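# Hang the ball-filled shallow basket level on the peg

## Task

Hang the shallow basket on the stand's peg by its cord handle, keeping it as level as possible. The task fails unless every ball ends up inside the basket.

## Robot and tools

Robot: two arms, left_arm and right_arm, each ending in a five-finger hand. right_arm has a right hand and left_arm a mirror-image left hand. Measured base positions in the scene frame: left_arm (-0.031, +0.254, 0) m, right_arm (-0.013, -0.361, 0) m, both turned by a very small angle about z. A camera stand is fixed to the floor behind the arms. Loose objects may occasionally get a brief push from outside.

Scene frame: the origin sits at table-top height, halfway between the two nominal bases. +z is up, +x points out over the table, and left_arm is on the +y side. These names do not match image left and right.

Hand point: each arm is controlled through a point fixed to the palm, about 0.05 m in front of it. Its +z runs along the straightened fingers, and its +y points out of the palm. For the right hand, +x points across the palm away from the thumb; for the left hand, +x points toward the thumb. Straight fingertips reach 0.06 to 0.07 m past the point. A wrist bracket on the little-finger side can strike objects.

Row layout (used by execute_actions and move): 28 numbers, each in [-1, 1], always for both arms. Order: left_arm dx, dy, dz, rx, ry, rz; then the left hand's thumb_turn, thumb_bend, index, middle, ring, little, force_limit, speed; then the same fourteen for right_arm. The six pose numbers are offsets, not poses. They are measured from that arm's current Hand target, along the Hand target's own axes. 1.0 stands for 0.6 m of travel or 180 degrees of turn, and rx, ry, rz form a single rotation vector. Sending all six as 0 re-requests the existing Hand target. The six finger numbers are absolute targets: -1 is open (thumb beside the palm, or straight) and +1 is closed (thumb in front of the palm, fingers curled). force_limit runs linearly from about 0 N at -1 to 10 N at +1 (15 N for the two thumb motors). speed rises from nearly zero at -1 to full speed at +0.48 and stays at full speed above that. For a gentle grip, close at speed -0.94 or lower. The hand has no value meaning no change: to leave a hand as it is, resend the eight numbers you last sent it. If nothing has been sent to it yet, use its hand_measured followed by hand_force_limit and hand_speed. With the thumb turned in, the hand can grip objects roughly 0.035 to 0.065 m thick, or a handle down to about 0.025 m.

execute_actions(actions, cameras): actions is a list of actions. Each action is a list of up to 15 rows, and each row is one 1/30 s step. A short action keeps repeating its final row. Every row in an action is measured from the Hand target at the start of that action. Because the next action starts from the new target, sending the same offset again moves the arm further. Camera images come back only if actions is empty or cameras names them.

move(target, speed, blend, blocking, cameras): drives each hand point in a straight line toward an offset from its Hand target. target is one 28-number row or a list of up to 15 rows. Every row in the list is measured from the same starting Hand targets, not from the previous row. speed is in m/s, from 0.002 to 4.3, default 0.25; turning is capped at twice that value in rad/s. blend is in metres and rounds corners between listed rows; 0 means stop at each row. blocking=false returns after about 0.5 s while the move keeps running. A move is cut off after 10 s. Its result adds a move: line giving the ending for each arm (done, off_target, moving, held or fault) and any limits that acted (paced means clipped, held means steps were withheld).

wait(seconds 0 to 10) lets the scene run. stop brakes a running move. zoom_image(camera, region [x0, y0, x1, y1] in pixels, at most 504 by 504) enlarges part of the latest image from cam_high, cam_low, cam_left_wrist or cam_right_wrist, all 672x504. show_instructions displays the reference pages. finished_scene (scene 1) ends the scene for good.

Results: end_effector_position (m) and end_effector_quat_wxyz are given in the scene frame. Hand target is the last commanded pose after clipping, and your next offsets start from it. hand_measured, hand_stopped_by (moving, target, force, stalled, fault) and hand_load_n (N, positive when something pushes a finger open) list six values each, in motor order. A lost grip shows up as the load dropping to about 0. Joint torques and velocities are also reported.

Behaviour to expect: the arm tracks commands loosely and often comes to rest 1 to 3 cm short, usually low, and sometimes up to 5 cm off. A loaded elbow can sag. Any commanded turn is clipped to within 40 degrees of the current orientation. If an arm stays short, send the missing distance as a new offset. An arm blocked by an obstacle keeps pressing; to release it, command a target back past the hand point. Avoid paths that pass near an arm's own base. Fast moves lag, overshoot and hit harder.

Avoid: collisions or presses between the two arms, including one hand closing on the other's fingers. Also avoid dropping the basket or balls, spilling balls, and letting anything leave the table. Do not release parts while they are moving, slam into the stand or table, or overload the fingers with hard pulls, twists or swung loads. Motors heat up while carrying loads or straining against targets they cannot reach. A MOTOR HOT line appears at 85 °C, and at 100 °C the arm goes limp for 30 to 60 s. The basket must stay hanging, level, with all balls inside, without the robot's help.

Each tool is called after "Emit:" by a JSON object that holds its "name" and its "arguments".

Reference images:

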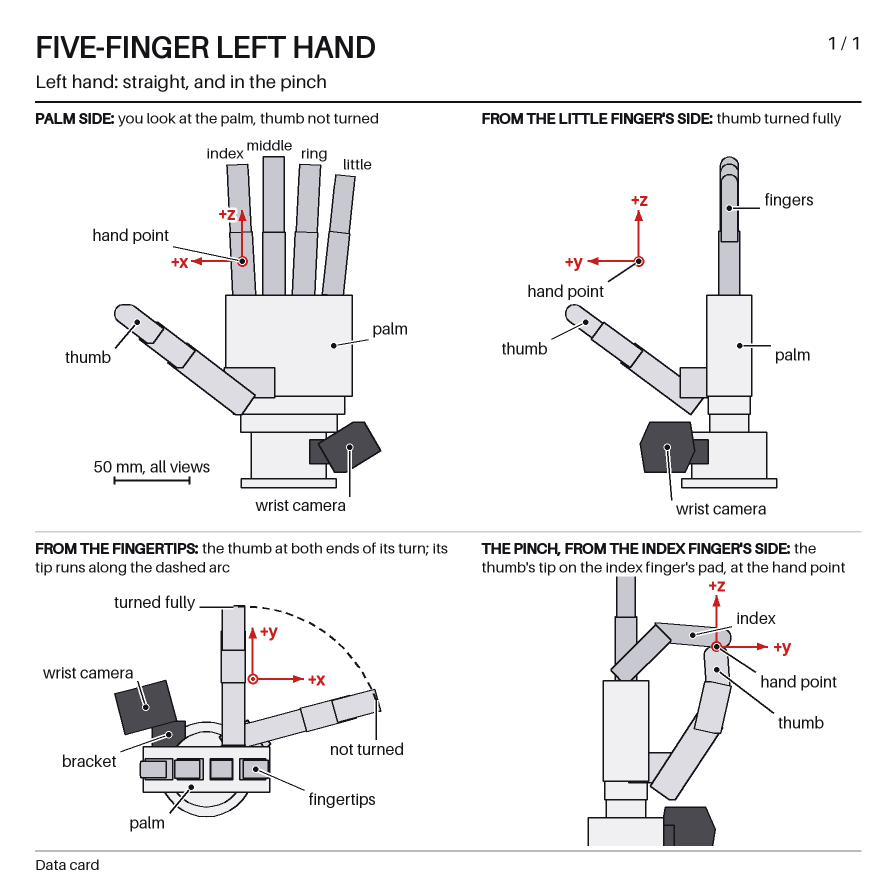

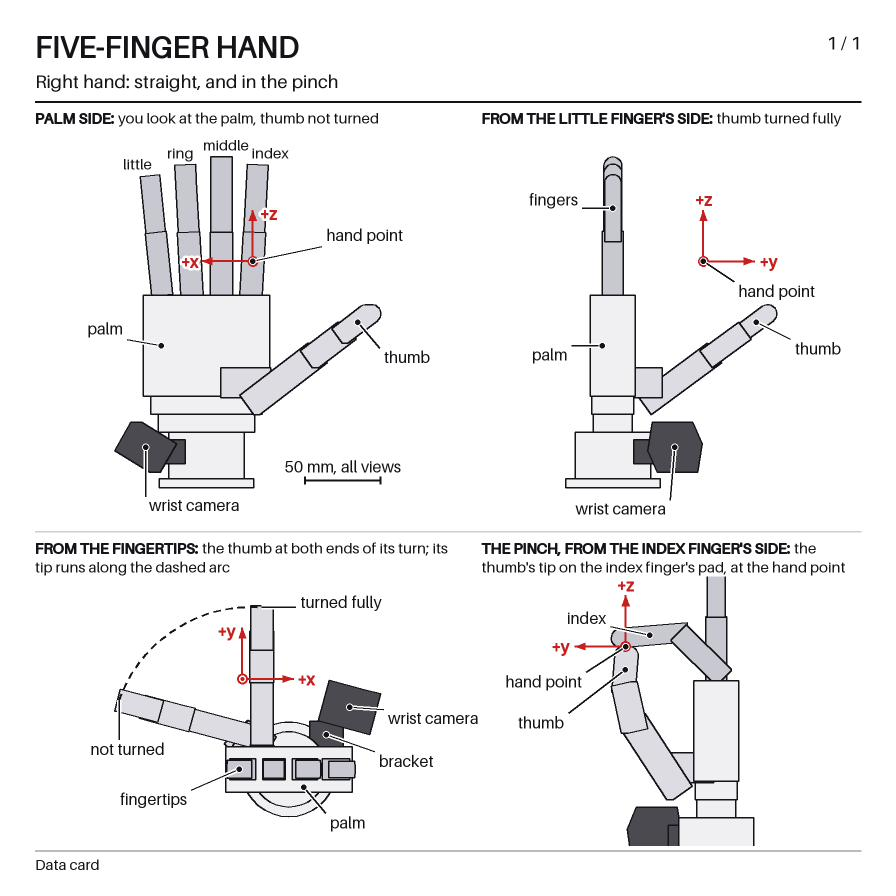

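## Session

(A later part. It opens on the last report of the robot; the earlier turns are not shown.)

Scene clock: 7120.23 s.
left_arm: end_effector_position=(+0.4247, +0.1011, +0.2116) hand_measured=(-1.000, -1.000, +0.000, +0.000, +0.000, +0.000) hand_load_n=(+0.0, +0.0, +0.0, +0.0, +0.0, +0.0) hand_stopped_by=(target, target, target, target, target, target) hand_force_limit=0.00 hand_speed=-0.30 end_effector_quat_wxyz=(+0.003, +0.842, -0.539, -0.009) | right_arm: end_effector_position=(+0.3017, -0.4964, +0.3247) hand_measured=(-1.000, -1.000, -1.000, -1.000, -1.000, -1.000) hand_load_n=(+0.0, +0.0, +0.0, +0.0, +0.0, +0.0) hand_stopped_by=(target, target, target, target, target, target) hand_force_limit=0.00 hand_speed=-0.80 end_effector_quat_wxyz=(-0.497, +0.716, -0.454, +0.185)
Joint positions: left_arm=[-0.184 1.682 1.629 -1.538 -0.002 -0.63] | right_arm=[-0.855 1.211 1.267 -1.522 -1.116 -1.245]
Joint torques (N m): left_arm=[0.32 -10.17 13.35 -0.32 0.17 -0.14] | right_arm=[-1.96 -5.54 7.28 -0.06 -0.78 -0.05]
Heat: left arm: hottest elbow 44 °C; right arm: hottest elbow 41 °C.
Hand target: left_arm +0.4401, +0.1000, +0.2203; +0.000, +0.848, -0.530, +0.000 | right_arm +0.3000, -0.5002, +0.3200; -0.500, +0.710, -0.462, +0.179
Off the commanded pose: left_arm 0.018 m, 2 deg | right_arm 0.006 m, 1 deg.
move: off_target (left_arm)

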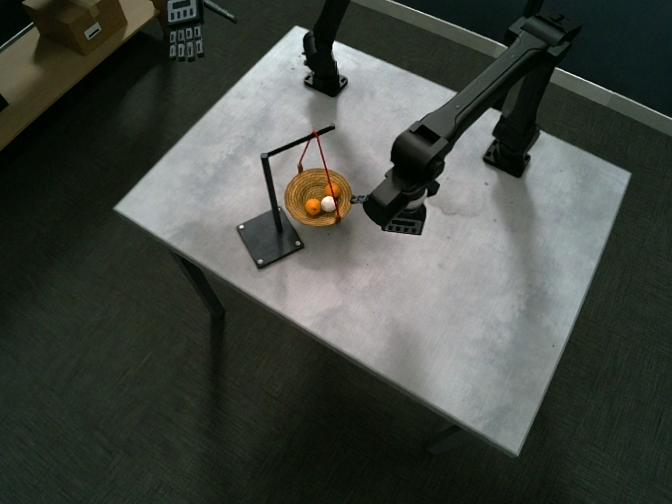

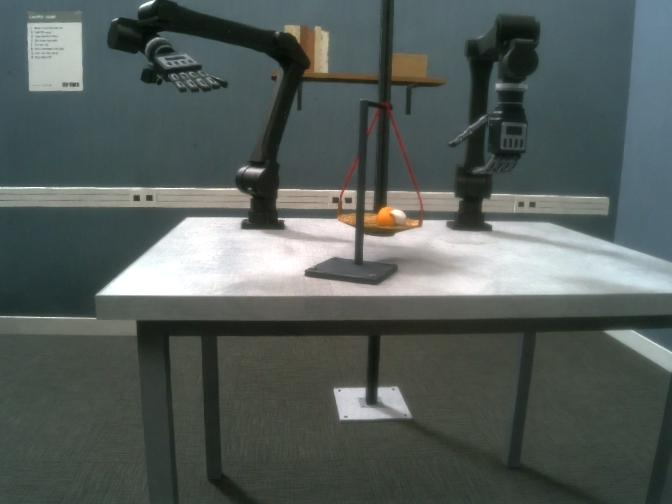

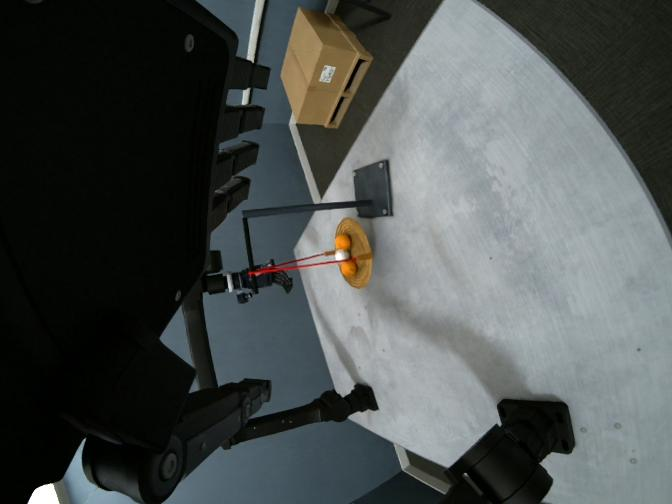

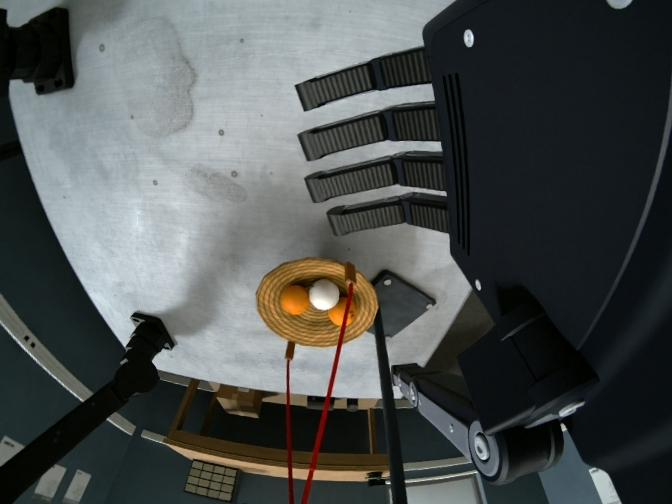

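Emit:
{"name": "move", "arguments": {"target": [0.088, -0.0739, 0.1333, 0, 0, -0.2778, -1, -1, 0, 0, 0, 0, 0.0, -0.3, 0, 0, 0, 0, 0, 0, -1, -1, -1, -1, -1, -1, 0, -0.8], "speed": 0.12, "cameras": ["cam_high", "cam_low", "cam_left_wrist", "cam_right_wrist"]}}

Scene clock: 7136.87 s.
left_arm: end_effector_position=(+0.5033, +0.0762, +0.1563) hand_measured=(-1.000, -1.000, +0.000, +0.000, +0.000, +0.000) hand_load_n=(+0.0, +0.0, +0.0, +0.0, +0.0, +0.0) hand_stopped_by=(target, target, target, target, target, target) hand_force_limit=0.00 hand_speed=-0.30 end_effector_quat_wxyz=(+0.000, +0.992, -0.126, +0.011) | right_arm: end_effector_position=(+0.3017, -0.4964, +0.3247) hand_measured=(-1.000, -1.000, -1.000, -1.000, -1.000, -1.000) hand_load_n=(+0.0, +0.0, +0.0, +0.0, +0.0, +0.0) hand_stopped_by=(target, target, target, target, target, target) hand_force_limit=0.00 hand_speed=-0.80 end_effector_quat_wxyz=(-0.497, +0.716, -0.454, +0.185)
Joint positions: left_arm=[-0.198 1.733 1.551 -1.367 -0.001 -1.53] | right_arm=[-0.855 1.211 1.267 -1.522 -1.116 -1.245]
Joint torques (N m): left_arm=[-0.73 -10.17 7.92 0.84 0.11 -0.21] | right_arm=[-1.61 -5.95 7.27 0.09 -0.8 -0.08]
Heat: left arm: hottest elbow 44 °C; right arm: hottest elbow 41 °C.
Hand target: left_arm +0.5030, +0.0720, +0.1401; +0.000, +0.993, -0.122, +0.000 | right_arm +0.3000, -0.5002, +0.3200; -0.500, +0.710, -0.462, +0.179
Off the commanded pose: left_arm 0.017 m, 1 deg | right_arm 0.006 m, 1 deg.
move: off_target (left_arm)

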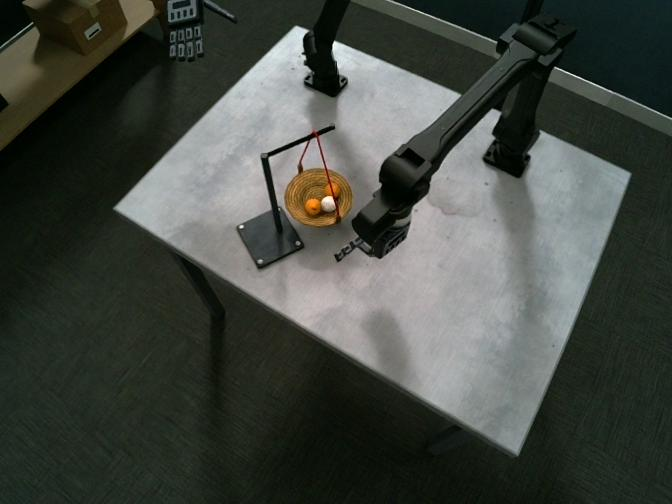

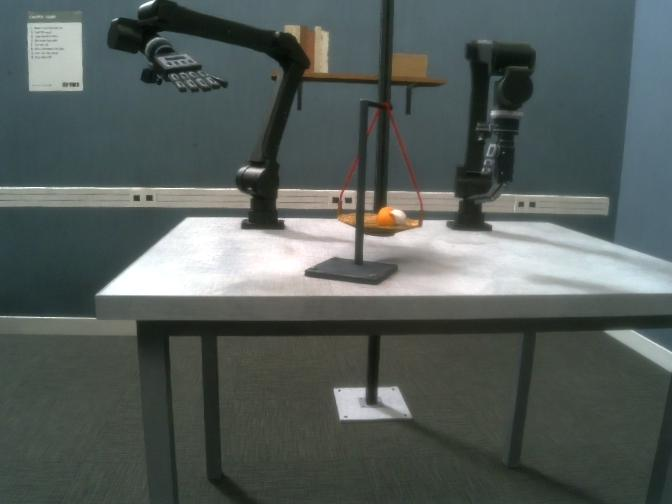

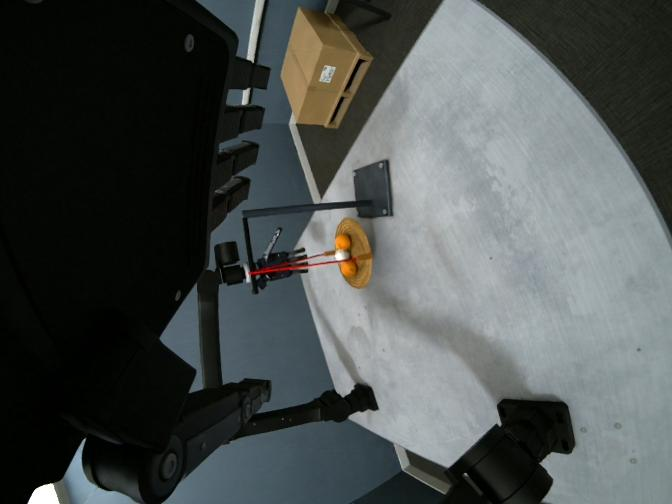

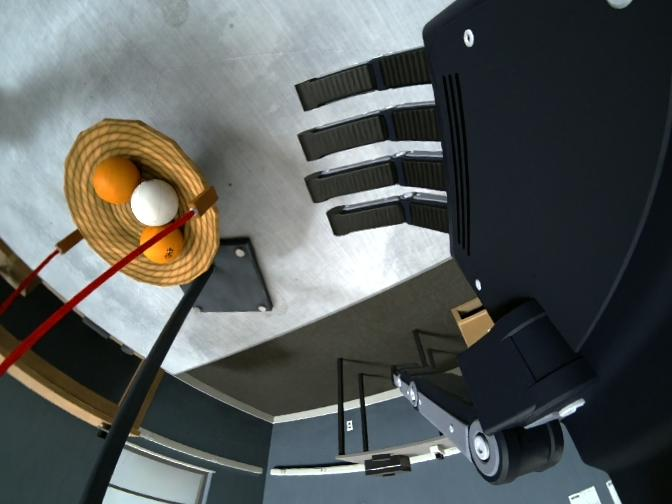

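Emit:
{"name": "move", "arguments": {"target": [0, 0, 0.13, 0, 0, 0, -1, -1, 0, 0, 0, 0, 0.0, -0.3, 0, 0, 0, 0, 0, 0, -1, -1, -1, -1, -1, -1, 0, -0.8], "speed": 0.08, "cameras": ["cam_low", "cam_left_wrist", "cam_right_wrist"]}}

Emit:
{"name": "zoom_image", "arguments": {"camera": "cam_right_wrist", "region": [120, 60, 400, 320]}}

Emit:
{"name": "zoom_image", "arguments": {"camera": "cam_low", "region": [320, 110, 520, 250]}}

Scene clock: 7176.27 s.
left_arm: end_effector_position=(+0.5051, +0.0759, +0.0765) hand_measured=(-1.000, -1.000, +0.000, +0.000, +0.000, +0.000) hand_load_n=(+0.0, +0.0, +0.0, +0.0, +0.0, +0.0) hand_stopped_by=(target, target, target, target, target, target) hand_force_limit=0.00 hand_speed=-0.30 end_effector_quat_wxyz=(+0.000, +0.992, -0.126, +0.009) | right_arm: end_effector_position=(+0.3017, -0.4964, +0.3247) hand_measured=(-1.000, -1.000, -1.000, -1.000, -1.000, -1.000) hand_load_n=(-0.5, +0.0, +0.0, +0.0, +0.0, -0.5) hand_stopped_by=(target, target, target, target, target, target) hand_force_limit=0.00 hand_speed=-0.80 end_effector_quat_wxyz=(-0.497, +0.716, -0.454, +0.185)
Joint positions: left_arm=[-0.198 1.797 1.422 -1.177 -0.001 -1.531] | right_arm=[-0.855 1.211 1.267 -1.522 -1.116 -1.245]
Joint torques (N m): left_arm=[-0.91 -10.81 7.66 0.66 0.09 -0.15] | right_arm=[-1.9 -6.77 7.05 0.13 -0.76 -0.06]
Heat: left arm: hottest elbow 43 °C; right arm: hottest elbow 41 °C.
Hand target: left_arm +0.5031, +0.0720, +0.0623; +0.000, +0.993, -0.122, +0.000 | right_arm +0.3000, -0.5002, +0.3200; -0.500, +0.710, -0.462, +0.179
Off the commanded pose: left_arm 0.015 m, 1 deg | right_arm 0.006 m, 1 deg.
move: off_target (left_arm)
Images, in order (width x height): cam_low 672x504, cam_left_wrist 672x504, cam_right_wrist 672x504.

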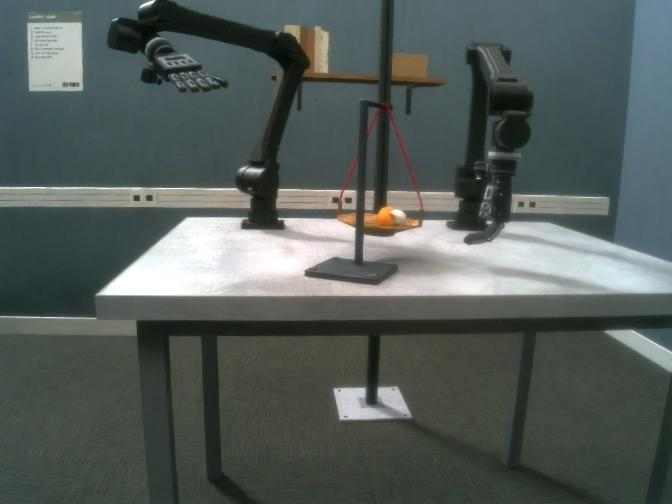

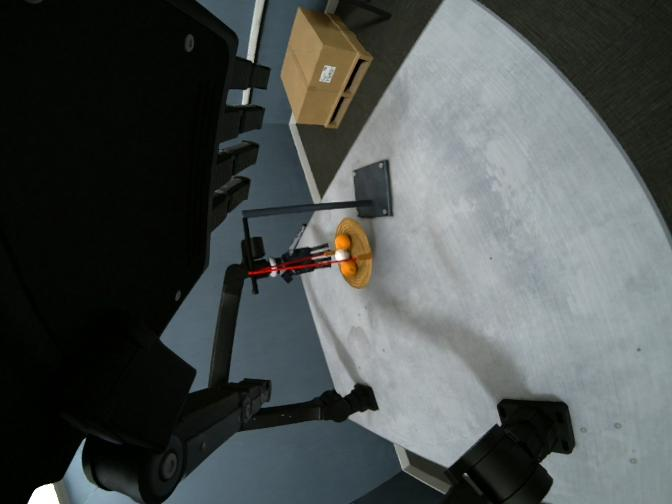

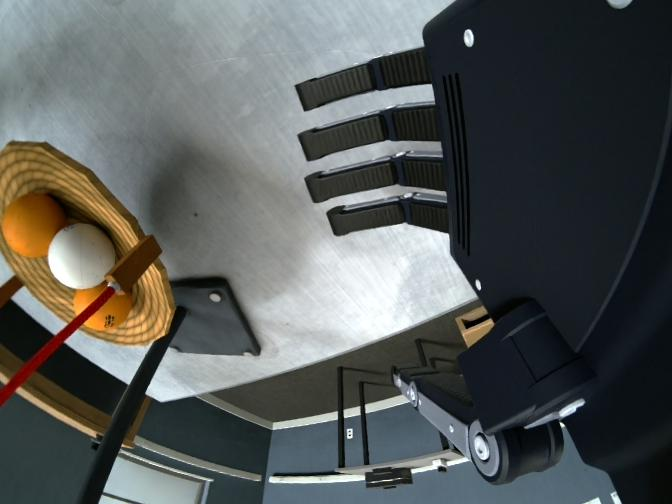

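Scaled by 1.800 from the camera's 672x504 image, which has a finer 960x720 frame.

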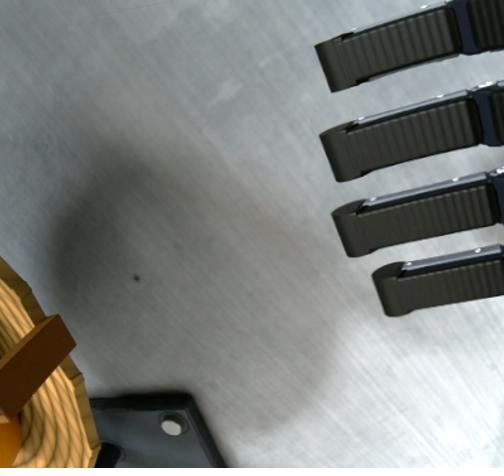

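Scaled by 2.520 from the camera's 672x504 image, which has a finer 960x720 frame.

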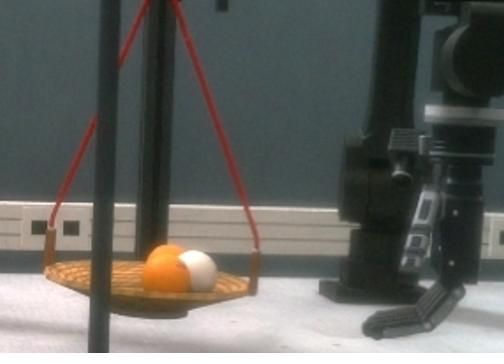

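Emit:
{"name": "move", "arguments": {"target": [0, 0.125, 0, 0, 0, 0, -1, -1, 0, 0, 0, 0, 0.0, -0.3, 0, 0, 0, 0, 0, 0, -1, -1, -1, -1, -1, -1, 0, -0.8], "speed": 0.06, "cameras": ["cam_low", "cam_left_wrist", "cam_right_wrist"]}}

Emit:
{"name": "zoom_image", "arguments": {"camera": "cam_right_wrist", "region": [120, 60, 400, 320]}}

Emit:
{"name": "zoom_image", "arguments": {"camera": "cam_low", "region": [320, 110, 520, 250]}}

Emit:
{"name": "zoom_image", "arguments": {"camera": "cam_left_wrist", "region": [240, 200, 400, 320]}}

Scene clock: 7201.40 s.
left_arm: end_effector_position=(+0.4829, +0.0020, +0.0735) hand_measured=(-1.000, -1.000, +0.000, +0.000, +0.000, +0.000) hand_load_n=(+0.0, +0.0, +0.0, +0.0, +0.0, +0.0) hand_stopped_by=(target, target, target, target, target, target) hand_force_limit=0.00 hand_speed=-0.30 end_effector_quat_wxyz=(+0.001, +0.992, -0.128, +0.006) | right_arm: end_effector_position=(+0.3017, -0.4964, +0.3247) hand_measured=(-1.000, -1.000, -1.000, -1.000, -1.000, -1.000) hand_load_n=(+0.0, +0.0, +0.0, +0.0, +0.0, +0.0) hand_stopped_by=(target, target, target, target, target, target) hand_force_limit=0.00 hand_speed=-0.80 end_effector_quat_wxyz=(-0.497, +0.716, -0.454, +0.185)
Joint positions: left_arm=[-0.342 1.803 1.422 -1.177 -0.001 -1.671] | right_arm=[-0.855 1.211 1.267 -1.522 -1.116 -1.245]
Joint torques (N m): left_arm=[0.09 -9.93 8.65 0.62 0.11 -0.19] | right_arm=[-1.14 -5.83 7.24 -0.09 -0.76 -0.09]
Motor temperatures (°C): left_arm=[30 34 42 31 29 30] | right_arm=[27 33 41 30 30 30]
Heat: left arm: hottest elbow 42 °C; right arm: hottest elbow 41 °C.
Hand target: left_arm +0.4849, -0.0007, +0.0621; +0.000, +0.993, -0.122, +0.000 | right_arm +0.3000, -0.5002, +0.3200; -0.500, +0.710, -0.462, +0.179
Off the commanded pose: left_arm 0.012 m, 1 deg | right_arm 0.006 m, 1 deg.
move: off_target (left_arm)
Images, in order (width x height): cam_low 672x504, cam_left_wrist 672x504, cam_right_wrist 672x504.

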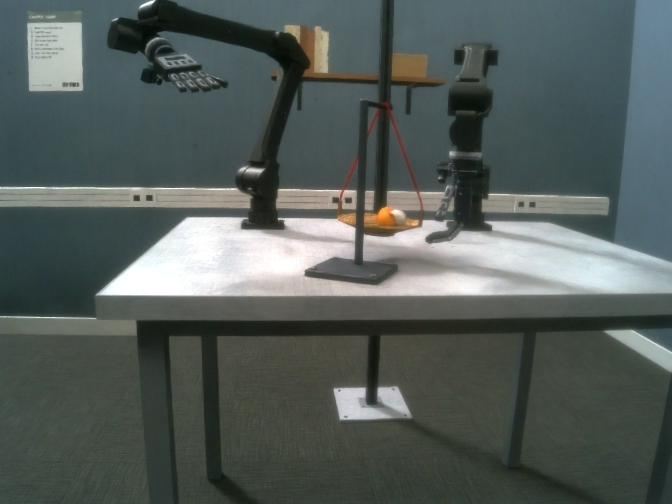

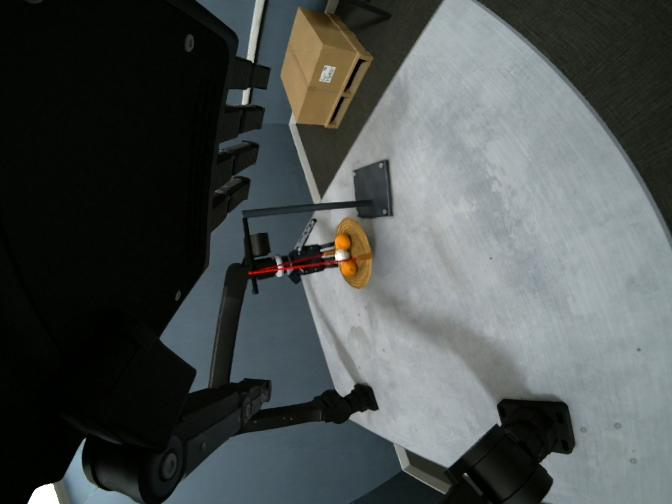

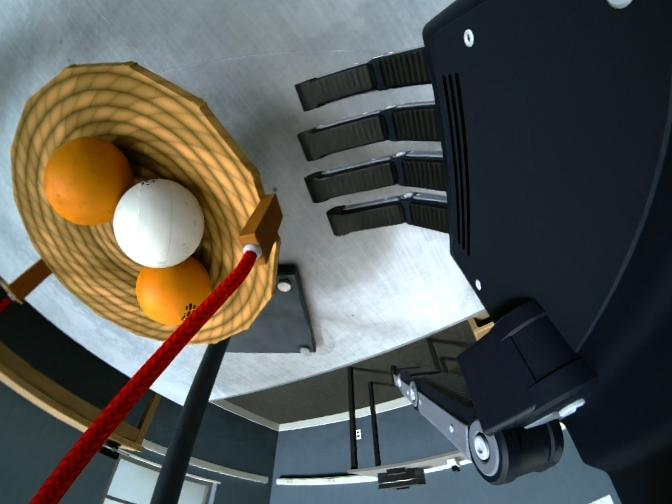

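Scaled by 1.800 from the camera's 672x504 image, which has a finer 960x720 frame.

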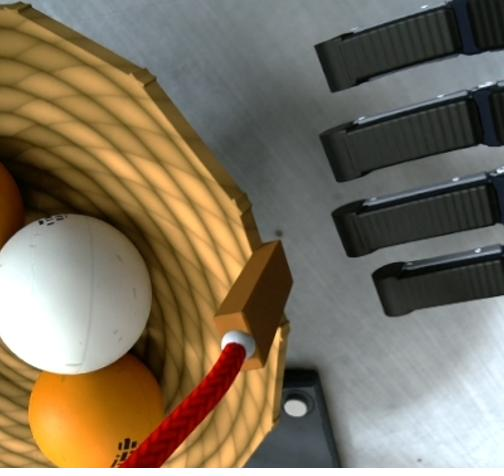

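Scaled by 2.520 from the camera's 672x504 image, which has a finer 960x720 frame.

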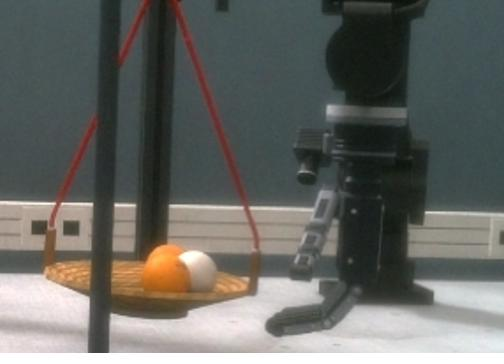

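Scaled by 3.150 from the camera's 672x504 image, which has a finer 960x720 frame.

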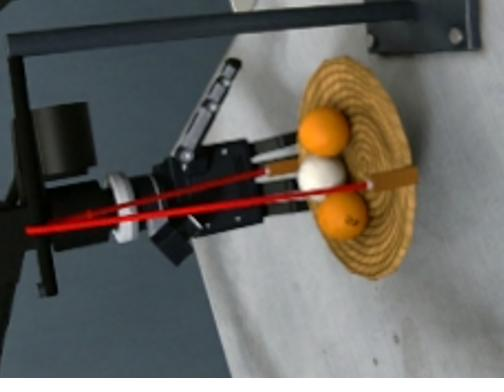

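Emit:
{"name": "zoom_image", "arguments": {"camera": "cam_left_wrist", "region": [300, 225, 380, 295]}}

Emit:
{"name": "zoom_image", "arguments": {"camera": "cam_low", "region": [400, 180, 480, 250]}}

Scaled by 6.300 from the camera's 672x504 image, which has a finer 960x720 frame.

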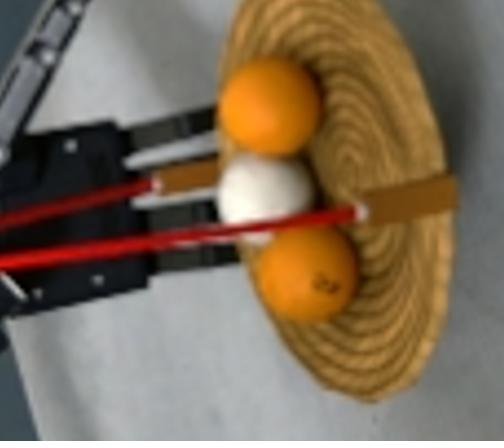

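Scaled by 6.300 from the camera's 672x504 image, which has a finer 960x720 frame.

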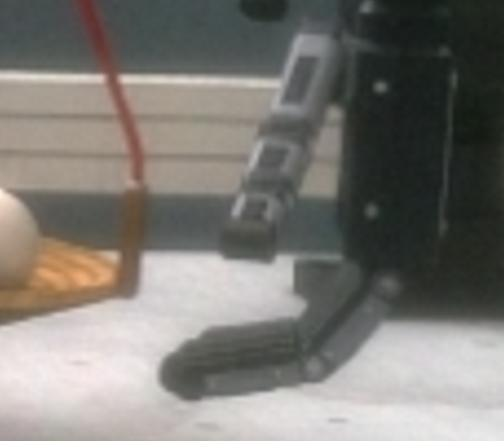

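Emit:
{"name": "move", "arguments": {"target": [0, 0.05, 0, 0, 0, 0, -1, -1, 0, 0, 0, 0, 0.0, -0.3, 0, 0, 0, 0, 0, 0, -1, -1, -1, -1, -1, -1, 0, -0.8], "speed": 0.04, "cameras": ["cam_low", "cam_left_wrist", "cam_right_wrist"]}}

Emit:
{"name": "zoom_image", "arguments": {"camera": "cam_low", "region": [330, 180, 450, 250]}}

Emit:
{"name": "zoom_image", "arguments": {"camera": "cam_right_wrist", "region": [200, 60, 400, 260]}}

Scene clock: 7279.30 s.
left_arm: end_effector_position=(+0.4717, -0.0243, +0.0681) hand_measured=(-1.000, -1.000, +0.000, +0.000, +0.000, +0.000) hand_load_n=(-0.5, +0.0, +0.0, +0.5, +0.0, +0.0) hand_stopped_by=(target, target, target, target, target, target) hand_force_limit=0.00 hand_speed=-0.30 end_effector_quat_wxyz=(+0.000, +0.992, -0.127, +0.001) | right_arm: end_effector_position=(+0.3017, -0.4964, +0.3247) hand_measured=(-1.000, -1.000, -1.000, -1.000, -1.000, -1.000) hand_load_n=(-0.5, +0.0, -0.5, -0.5, -0.5, +0.0) hand_stopped_by=(target, target, target, target, target, target) hand_force_limit=0.00 hand_speed=-0.80 end_effector_quat_wxyz=(-0.497, +0.716, -0.454, +0.185)
Joint positions: left_arm=[-0.396 1.813 1.422 -1.177 -0.001 -1.726] | right_arm=[-0.855 1.211 1.267 -1.522 -1.116 -1.245]
Joint torques (N m): left_arm=[-0.38 -10.99 9.87 0.32 0.11 -0.16] | right_arm=[-1.67 -6.24 7.13 0.06 -0.81 -0.07]
Heat: left arm: hottest elbow 42 °C; right arm: hottest elbow 41 °C.
Hand target: left_arm +0.4776, -0.0299, +0.0622; +0.000, +0.993, -0.122, +0.000 | right_arm +0.3000, -0.5002, +0.3200; -0.500, +0.710, -0.462, +0.179
Off the commanded pose: left_arm 0.010 m, 1 deg | right_arm 0.006 m, 1 deg.
move: done
Images, in order (width x height): cam_low 672x504, cam_left_wrist 672x504, cam_right_wrist 672x504.

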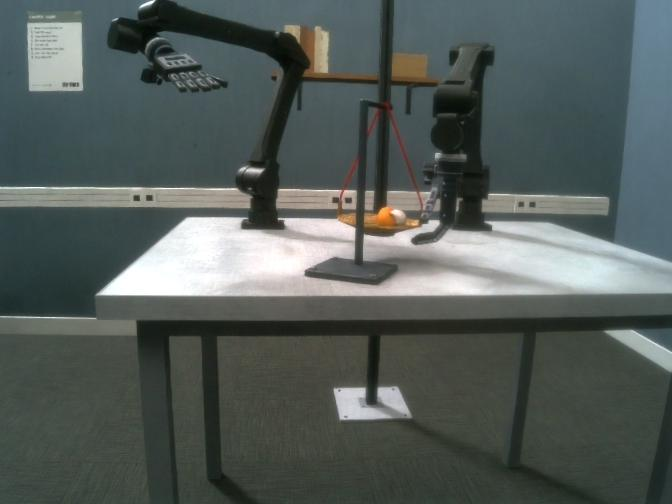

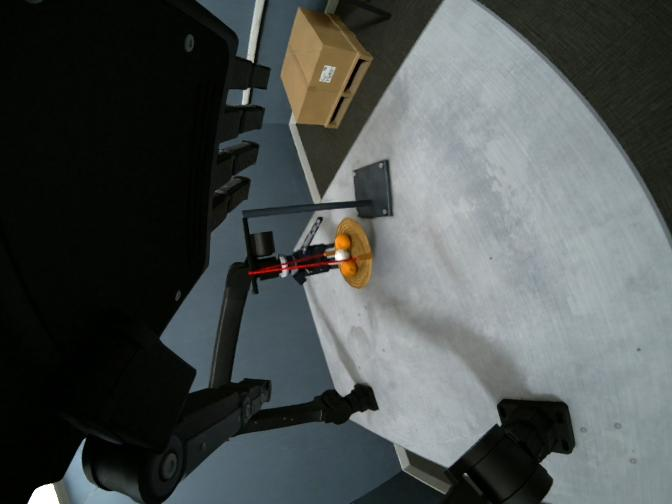

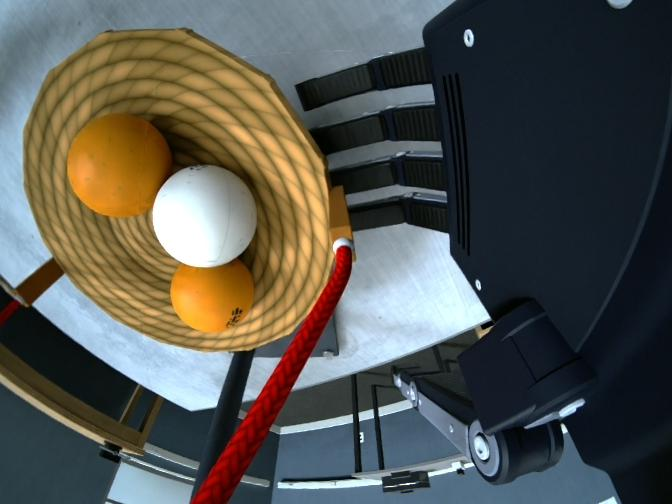

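Scaled by 4.200 from the camera's 672x504 image, which has a finer 960x720 frame.

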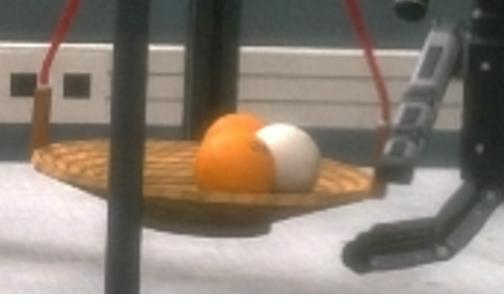

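Scaled by 2.520 from the camera's 672x504 image, which has a finer 960x720 frame.

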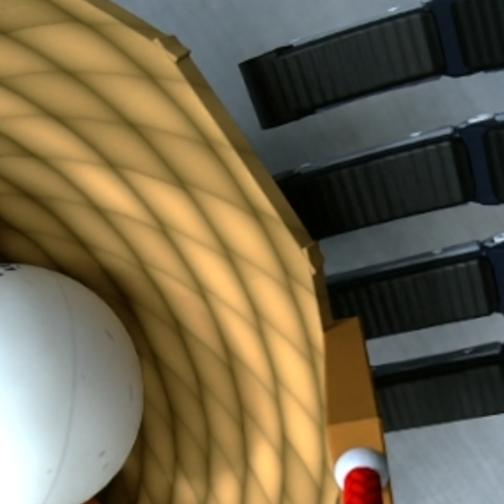

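Emit:
{"name": "move", "arguments": {"target": [0, 0, -0.05, 0, 0, 0, -1, -1, 0, 0, 0, 0, 0.0, -0.3, 0, 0, 0, 0, 0, 0, -1, -1, -1, -1, -1, -1, 0, -0.8], "speed": 0.03, "cameras": ["cam_low"]}}

Emit:
{"name": "zoom_image", "arguments": {"camera": "cam_low", "region": [330, 180, 450, 250]}}

Scene clock: 7300.13 s.
left_arm: end_effector_position=(+0.4622, -0.0202, +0.0710) hand_measured=(-1.000, -1.000, +0.000, +0.000, +0.000, +0.000) hand_load_n=(+0.0, +0.0, +0.0, +0.0, +0.0, +0.0) hand_stopped_by=(target, target, target, target, target, target) hand_force_limit=0.00 hand_speed=-0.30 end_effector_quat_wxyz=(-0.007, +0.992, -0.127, -0.020) | right_arm: end_effector_position=(+0.3017, -0.4964, +0.3247) hand_measured=(-1.000, -1.000, -1.000, -1.000, -1.000, -1.000) hand_load_n=(+0.0, +0.0, +0.0, +0.0, +0.0, +0.0) hand_stopped_by=(target, target, target, target, target, target) hand_force_limit=0.00 hand_speed=-0.80 end_effector_quat_wxyz=(-0.497, +0.716, -0.454, +0.185)
Joint positions: left_arm=[-0.396 1.813 1.434 -1.235 -0.001 -1.727] | right_arm=[-0.855 1.211 1.267 -1.522 -1.116 -1.245]
Joint torques (N m): left_arm=[-0.21 -12.51 12.67 -0.47 0.13 -0.16] | right_arm=[-1.49 -6.59 7.24 0.01 -0.8 -0.09]
Heat: left arm: hottest elbow 42 °C; right arm: hottest elbow 41 °C.
Hand target: left_arm +0.4777, -0.0299, +0.0922; +0.000, +0.993, -0.122, +0.000 | right_arm +0.3000, -0.5002, +0.3200; -0.500, +0.710, -0.462, +0.179
Off the commanded pose: left_arm 0.028 m, 3 deg | right_arm 0.006 m, 1 deg.
move: off_target (left_arm)
Images, in order (width x height): cam_low 672x504.

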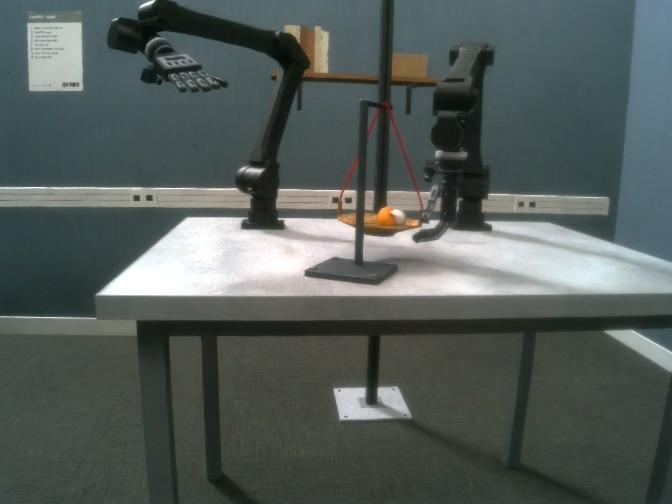

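Scaled by 4.200 from the camera's 672x504 image, which has a finer 960x720 frame.

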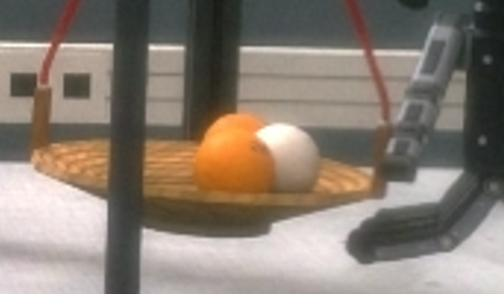

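Emit:
{"name": "move", "arguments": {"target": [0, 0, -0.025, 0, 0, 0, -1, -1, 0, 0, 0, 0, 0.0, -0.3, 0, 0, 0, 0, 0, 0, -1, -1, -1, -1, -1, -1, 0, -0.8], "speed": 0.03, "cameras": ["cam_low", "cam_right_wrist"]}}

Emit:
{"name": "zoom_image", "arguments": {"camera": "cam_low", "region": [330, 180, 450, 250]}}

Scene clock: 7307.17 s.
left_arm: end_effector_position=(+0.4621, -0.0201, +0.0810) hand_measured=(-1.000, -1.000, +0.000, +0.000, +0.000, +0.000) hand_load_n=(+0.0, +0.0, +0.0, +0.0, +0.0, +0.0) hand_stopped_by=(target, target, target, target, target, target) hand_force_limit=0.00 hand_speed=-0.30 end_effector_quat_wxyz=(-0.008, +0.992, -0.127, -0.025) | right_arm: end_effector_position=(+0.3017, -0.4964, +0.3247) hand_measured=(-1.000, -1.000, -1.000, -1.000, -1.000, -1.000) hand_load_n=(-0.5, -0.5, -0.5, +0.0, +0.0, +0.0) hand_stopped_by=(target, target, target, target, target, target) hand_force_limit=0.00 hand_speed=-0.80 end_effector_quat_wxyz=(-0.497, +0.716, -0.454, +0.185)
Joint positions: left_arm=[-0.396 1.809 1.458 -1.271 -0.001 -1.727] | right_arm=[-0.855 1.211 1.267 -1.522 -1.116 -1.245]
Joint torques (N m): left_arm=[-0.03 -13.39 12.64 -0.24 0.11 -0.15] | right_arm=[-1.38 -6.07 7.25 0.12 -0.83 -0.06]
Heat: left arm: hottest elbow 43 °C; right arm: hottest elbow 41 °C.
Hand target: left_arm +0.4776, -0.0299, +0.1070; +0.000, +0.993, -0.122, +0.000 | right_arm +0.3000, -0.5002, +0.3200; -0.500, +0.710, -0.462, +0.179
Off the commanded pose: left_arm 0.032 m, 3 deg | right_arm 0.006 m, 1 deg.
move: off_target (left_arm)
Images, in order (width x height): cam_low 672x504, cam_right_wrist 672x504.

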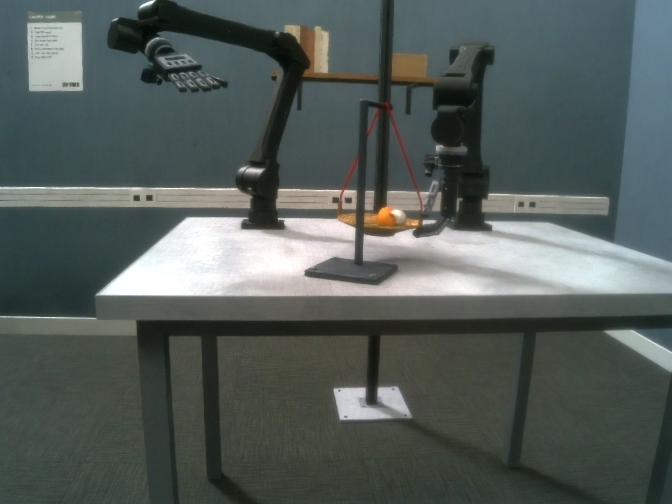

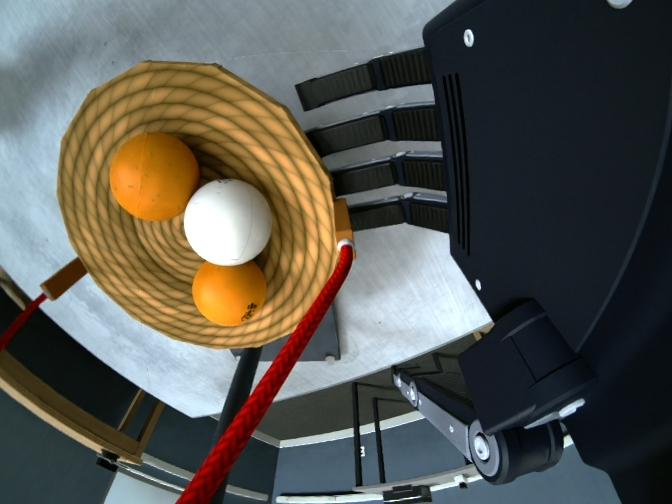

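Scaled by 4.200 from the camera's 672x504 image, which has a finer 960x720 frame.

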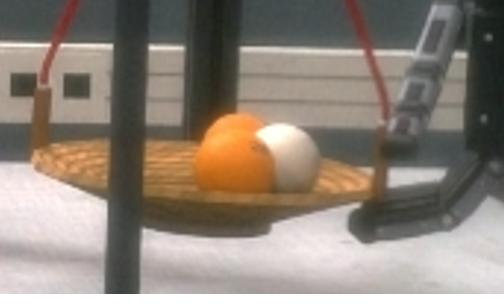

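Emit:
{"name": "move", "arguments": {"target": [0, 0, -0.0117, 0, 0, 0, -1, -1, 0, 0, 0, 0, 0.0, -0.3, 0, 0, 0, 0, 0, 0, -1, -1, -1, -1, -1, -1, 0, -0.8], "speed": 0.02, "cameras": ["cam_low"]}}

Emit:
{"name": "zoom_image", "arguments": {"camera": "cam_low", "region": [330, 180, 450, 250]}}

Scene clock: 7315.70 s.
left_arm: end_effector_position=(+0.4621, -0.0201, +0.0875) hand_measured=(-1.000, -1.000, +0.000, +0.000, +0.000, +0.000) hand_load_n=(+0.0, +0.0, +0.0, +0.0, +0.0, +0.5) hand_stopped_by=(target, target, target, target, target, target) hand_force_limit=0.00 hand_speed=-0.30 end_effector_quat_wxyz=(-0.008, +0.992, -0.127, -0.025) | right_arm: end_effector_position=(+0.3017, -0.4964, +0.3247) hand_measured=(-1.000, -1.000, -1.000, -1.000, -1.000, -1.000) hand_load_n=(+0.0, +0.0, +0.0, +0.0, -0.5, +0.0) hand_stopped_by=(target, target, target, target, target, target) hand_force_limit=0.00 hand_speed=-0.80 end_effector_quat_wxyz=(-0.497, +0.716, -0.454, +0.185)
Joint positions: left_arm=[-0.396 1.804 1.469 -1.289 -0.001 -1.727] | right_arm=[-0.855 1.211 1.267 -1.522 -1.116 -1.245]
Joint torques (N m): left_arm=[0.03 -13.27 12.81 -0.27 0.13 -0.17] | right_arm=[-1.55 -6.71 6.95 0.12 -0.77 0]
Heat: left arm: hottest elbow 44 °C; right arm: hottest elbow 41 °C.
Hand target: left_arm +0.4775, -0.0298, +0.1141; +0.000, +0.993, -0.122, +0.000 | right_arm +0.3000, -0.5002, +0.3200; -0.500, +0.710, -0.462, +0.179
Off the commanded pose: left_arm 0.032 m, 3 deg | right_arm 0.006 m, 1 deg.
move: off_target (left_arm)
Images, in order (width x height): cam_low 672x504.

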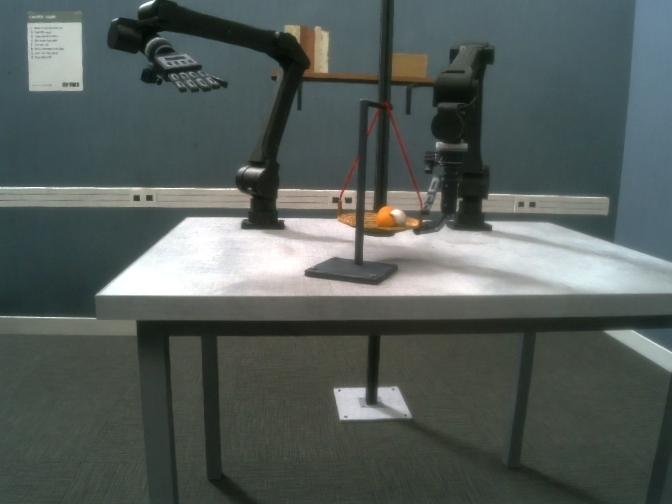

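Scaled by 4.200 from the camera's 672x504 image, which has a finer 960x720 frame.

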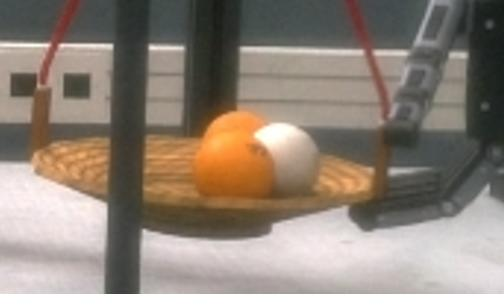

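Emit:
{"name": "move", "arguments": {"target": [0,0,-0.0067,0,0,0,-1,-1,0,0,0,0,0.0,-0.3,0,0,0,0,0,0,-1,-1,-1,-1,-1,-1,0,-0.8], "speed": 0.02, "cameras": ["cam_low"]}}

Scene clock: 7356.13 s.
left_arm: end_effector_position=(+0.4616, -0.0199, +0.0896) hand_measured=(-1.000, -1.000, +0.000, +0.000, +0.000, +0.000) hand_load_n=(+0.0, +0.0, +0.0, +0.5, +0.0, +0.0) hand_stopped_by=(target, target, target, target, target, target) hand_force_limit=0.00 hand_speed=-0.30 end_effector_quat_wxyz=(-0.009, +0.992, -0.127, -0.027) | right_arm: end_effector_position=(+0.3017, -0.4964, +0.3247) hand_measured=(-1.000, -1.000, -1.000, -1.000, -1.000, -1.000) hand_load_n=(-0.5, -0.5, +0.0, +0.0, +0.0, +0.0) hand_stopped_by=(target, target, target, target, target, target) hand_force_limit=0.00 hand_speed=-0.80 end_effector_quat_wxyz=(-0.497, +0.716, -0.454, +0.185)
Joint positions: left_arm=[-0.396 1.803 1.474 -1.298 -0.001 -1.727] | right_arm=[-0.855 1.211 1.267 -1.522 -1.116 -1.245]
Joint torques (N m): left_arm=[-0.38 -13.51 12.97 -0.42 0.16 -0.15] | right_arm=[-1.38 -6.95 7.21 -0.02 -0.8 -0.05]
Heat: left arm: hottest elbow 46 °C; right arm: hottest elbow 41 °C.
Hand target: left_arm +0.4776, -0.0299, +0.1182; +0.000, +0.993, -0.122, +0.000 | right_arm +0.3000, -0.5002, +0.3200; -0.500, +0.710, -0.462, +0.179
Off the commanded pose: left_arm 0.034 m, 3 deg | right_arm 0.006 m, 1 deg.
move: off_target (left_arm)
Images, in order (width x height): cam_low 672x504.

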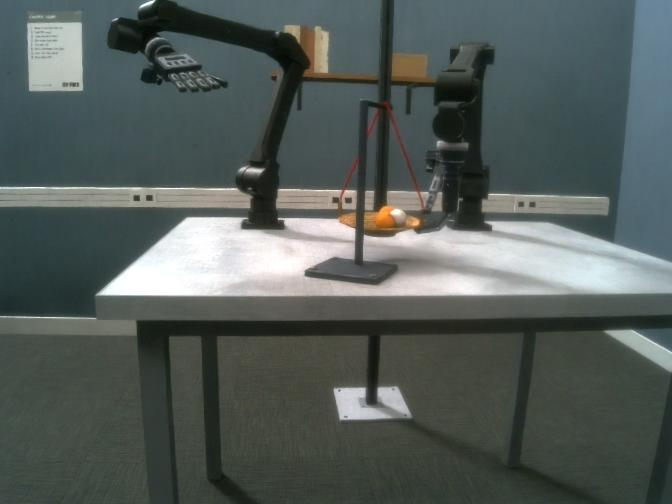

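Emit:
{"name": "zoom_image", "arguments": {"camera": "cam_low", "region": [330, 180, 450, 250]}}

Scaled by 4.200 from the camera's 672x504 image, which has a finer 960x720 frame.

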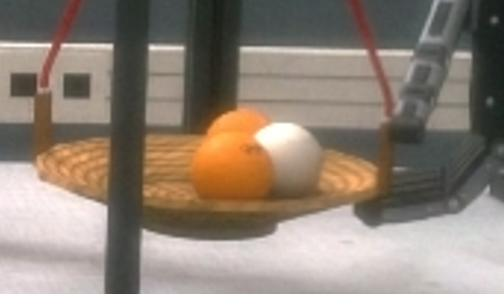

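Emit:
{"name": "move", "arguments": {"target": [0,0,-0.0067,0,0,0,-1,-1,0,0,0,0,0.0,-0.3,0,0,0,0,0,0,-1,-1,-1,-1,-1,-1,0,-0.8], "speed": 0.02, "cameras": ["cam_low"]}}

Emit:
{"name": "zoom_image", "arguments": {"camera": "cam_low", "region": [330, 180, 450, 250]}}

Scene clock: 7368.37 s.
left_arm: end_effector_position=(+0.4614, -0.0198, +0.0927) hand_measured=(-1.000, -1.000, +0.000, +0.000, +0.000, +0.000) hand_load_n=(+0.5, +0.0, +0.0, +1.0, +0.0, +0.5) hand_stopped_by=(target, target, target, target, target, target) hand_force_limit=0.00 hand_speed=-0.30 end_effector_quat_wxyz=(-0.009, +0.991, -0.127, -0.028) | right_arm: end_effector_position=(+0.3017, -0.4964, +0.3247) hand_measured=(-1.000, -1.000, -1.000, -1.000, -1.000, -1.000) hand_load_n=(+0.0, +0.0, +0.0, +0.0, +0.0, +0.0) hand_stopped_by=(target, target, target, target, target, target) hand_force_limit=0.00 hand_speed=-0.80 end_effector_quat_wxyz=(-0.497, +0.716, -0.454, +0.185)
Joint positions: left_arm=[-0.396 1.802 1.48 -1.308 -0.001 -1.727] | right_arm=[-0.855 1.211 1.267 -1.522 -1.116 -1.245]
Joint torques (N m): left_arm=[-0.5 -13.27 12.97 -0.79 0.12 -0.15] | right_arm=[-1.49 -6.3 7.25 -0.08 -0.8 -0.08]
Heat: left arm: hottest elbow 46 °C; right arm: hottest elbow 41 °C.
Hand target: left_arm +0.4776, -0.0299, +0.1221; +0.000, +0.993, -0.122, +0.000 | right_arm +0.3000, -0.5002, +0.3200; -0.500, +0.710, -0.462, +0.179
Off the commanded pose: left_arm 0.035 m, 3 deg | right_arm 0.006 m, 1 deg.
move: off_target (left_arm)
Images, in order (width x height): cam_low 672x504.

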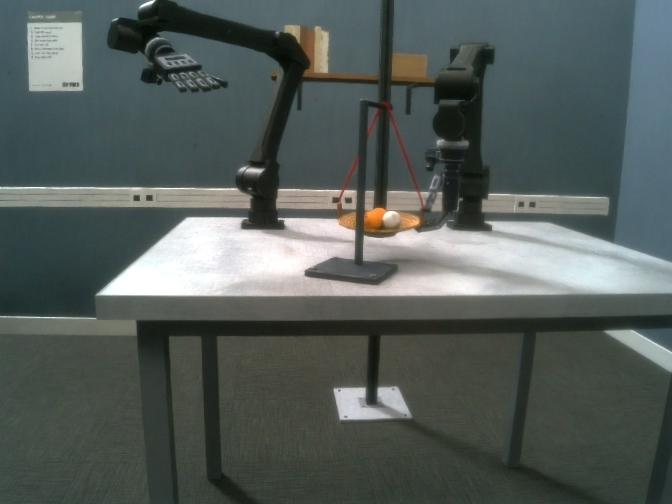

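Scaled by 4.200 from the camera's 672x504 image, which has a finer 960x720 frame.

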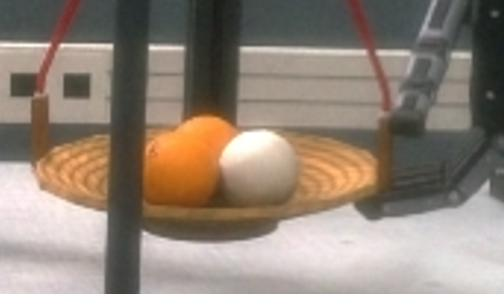

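Emit:
{"name": "zoom_image", "arguments": {"camera": "cam_low", "region": [335, 90, 435, 220]}}

Scaled by 3.877 from the camera's 672x504 image, which has a finer 960x720 frame.

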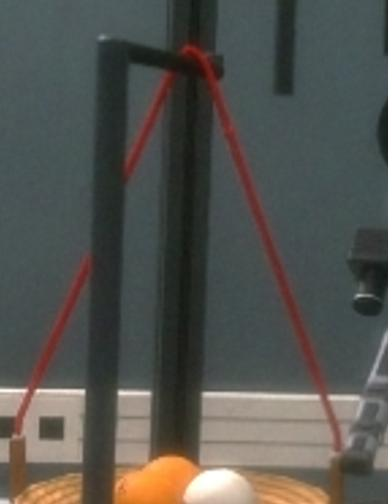

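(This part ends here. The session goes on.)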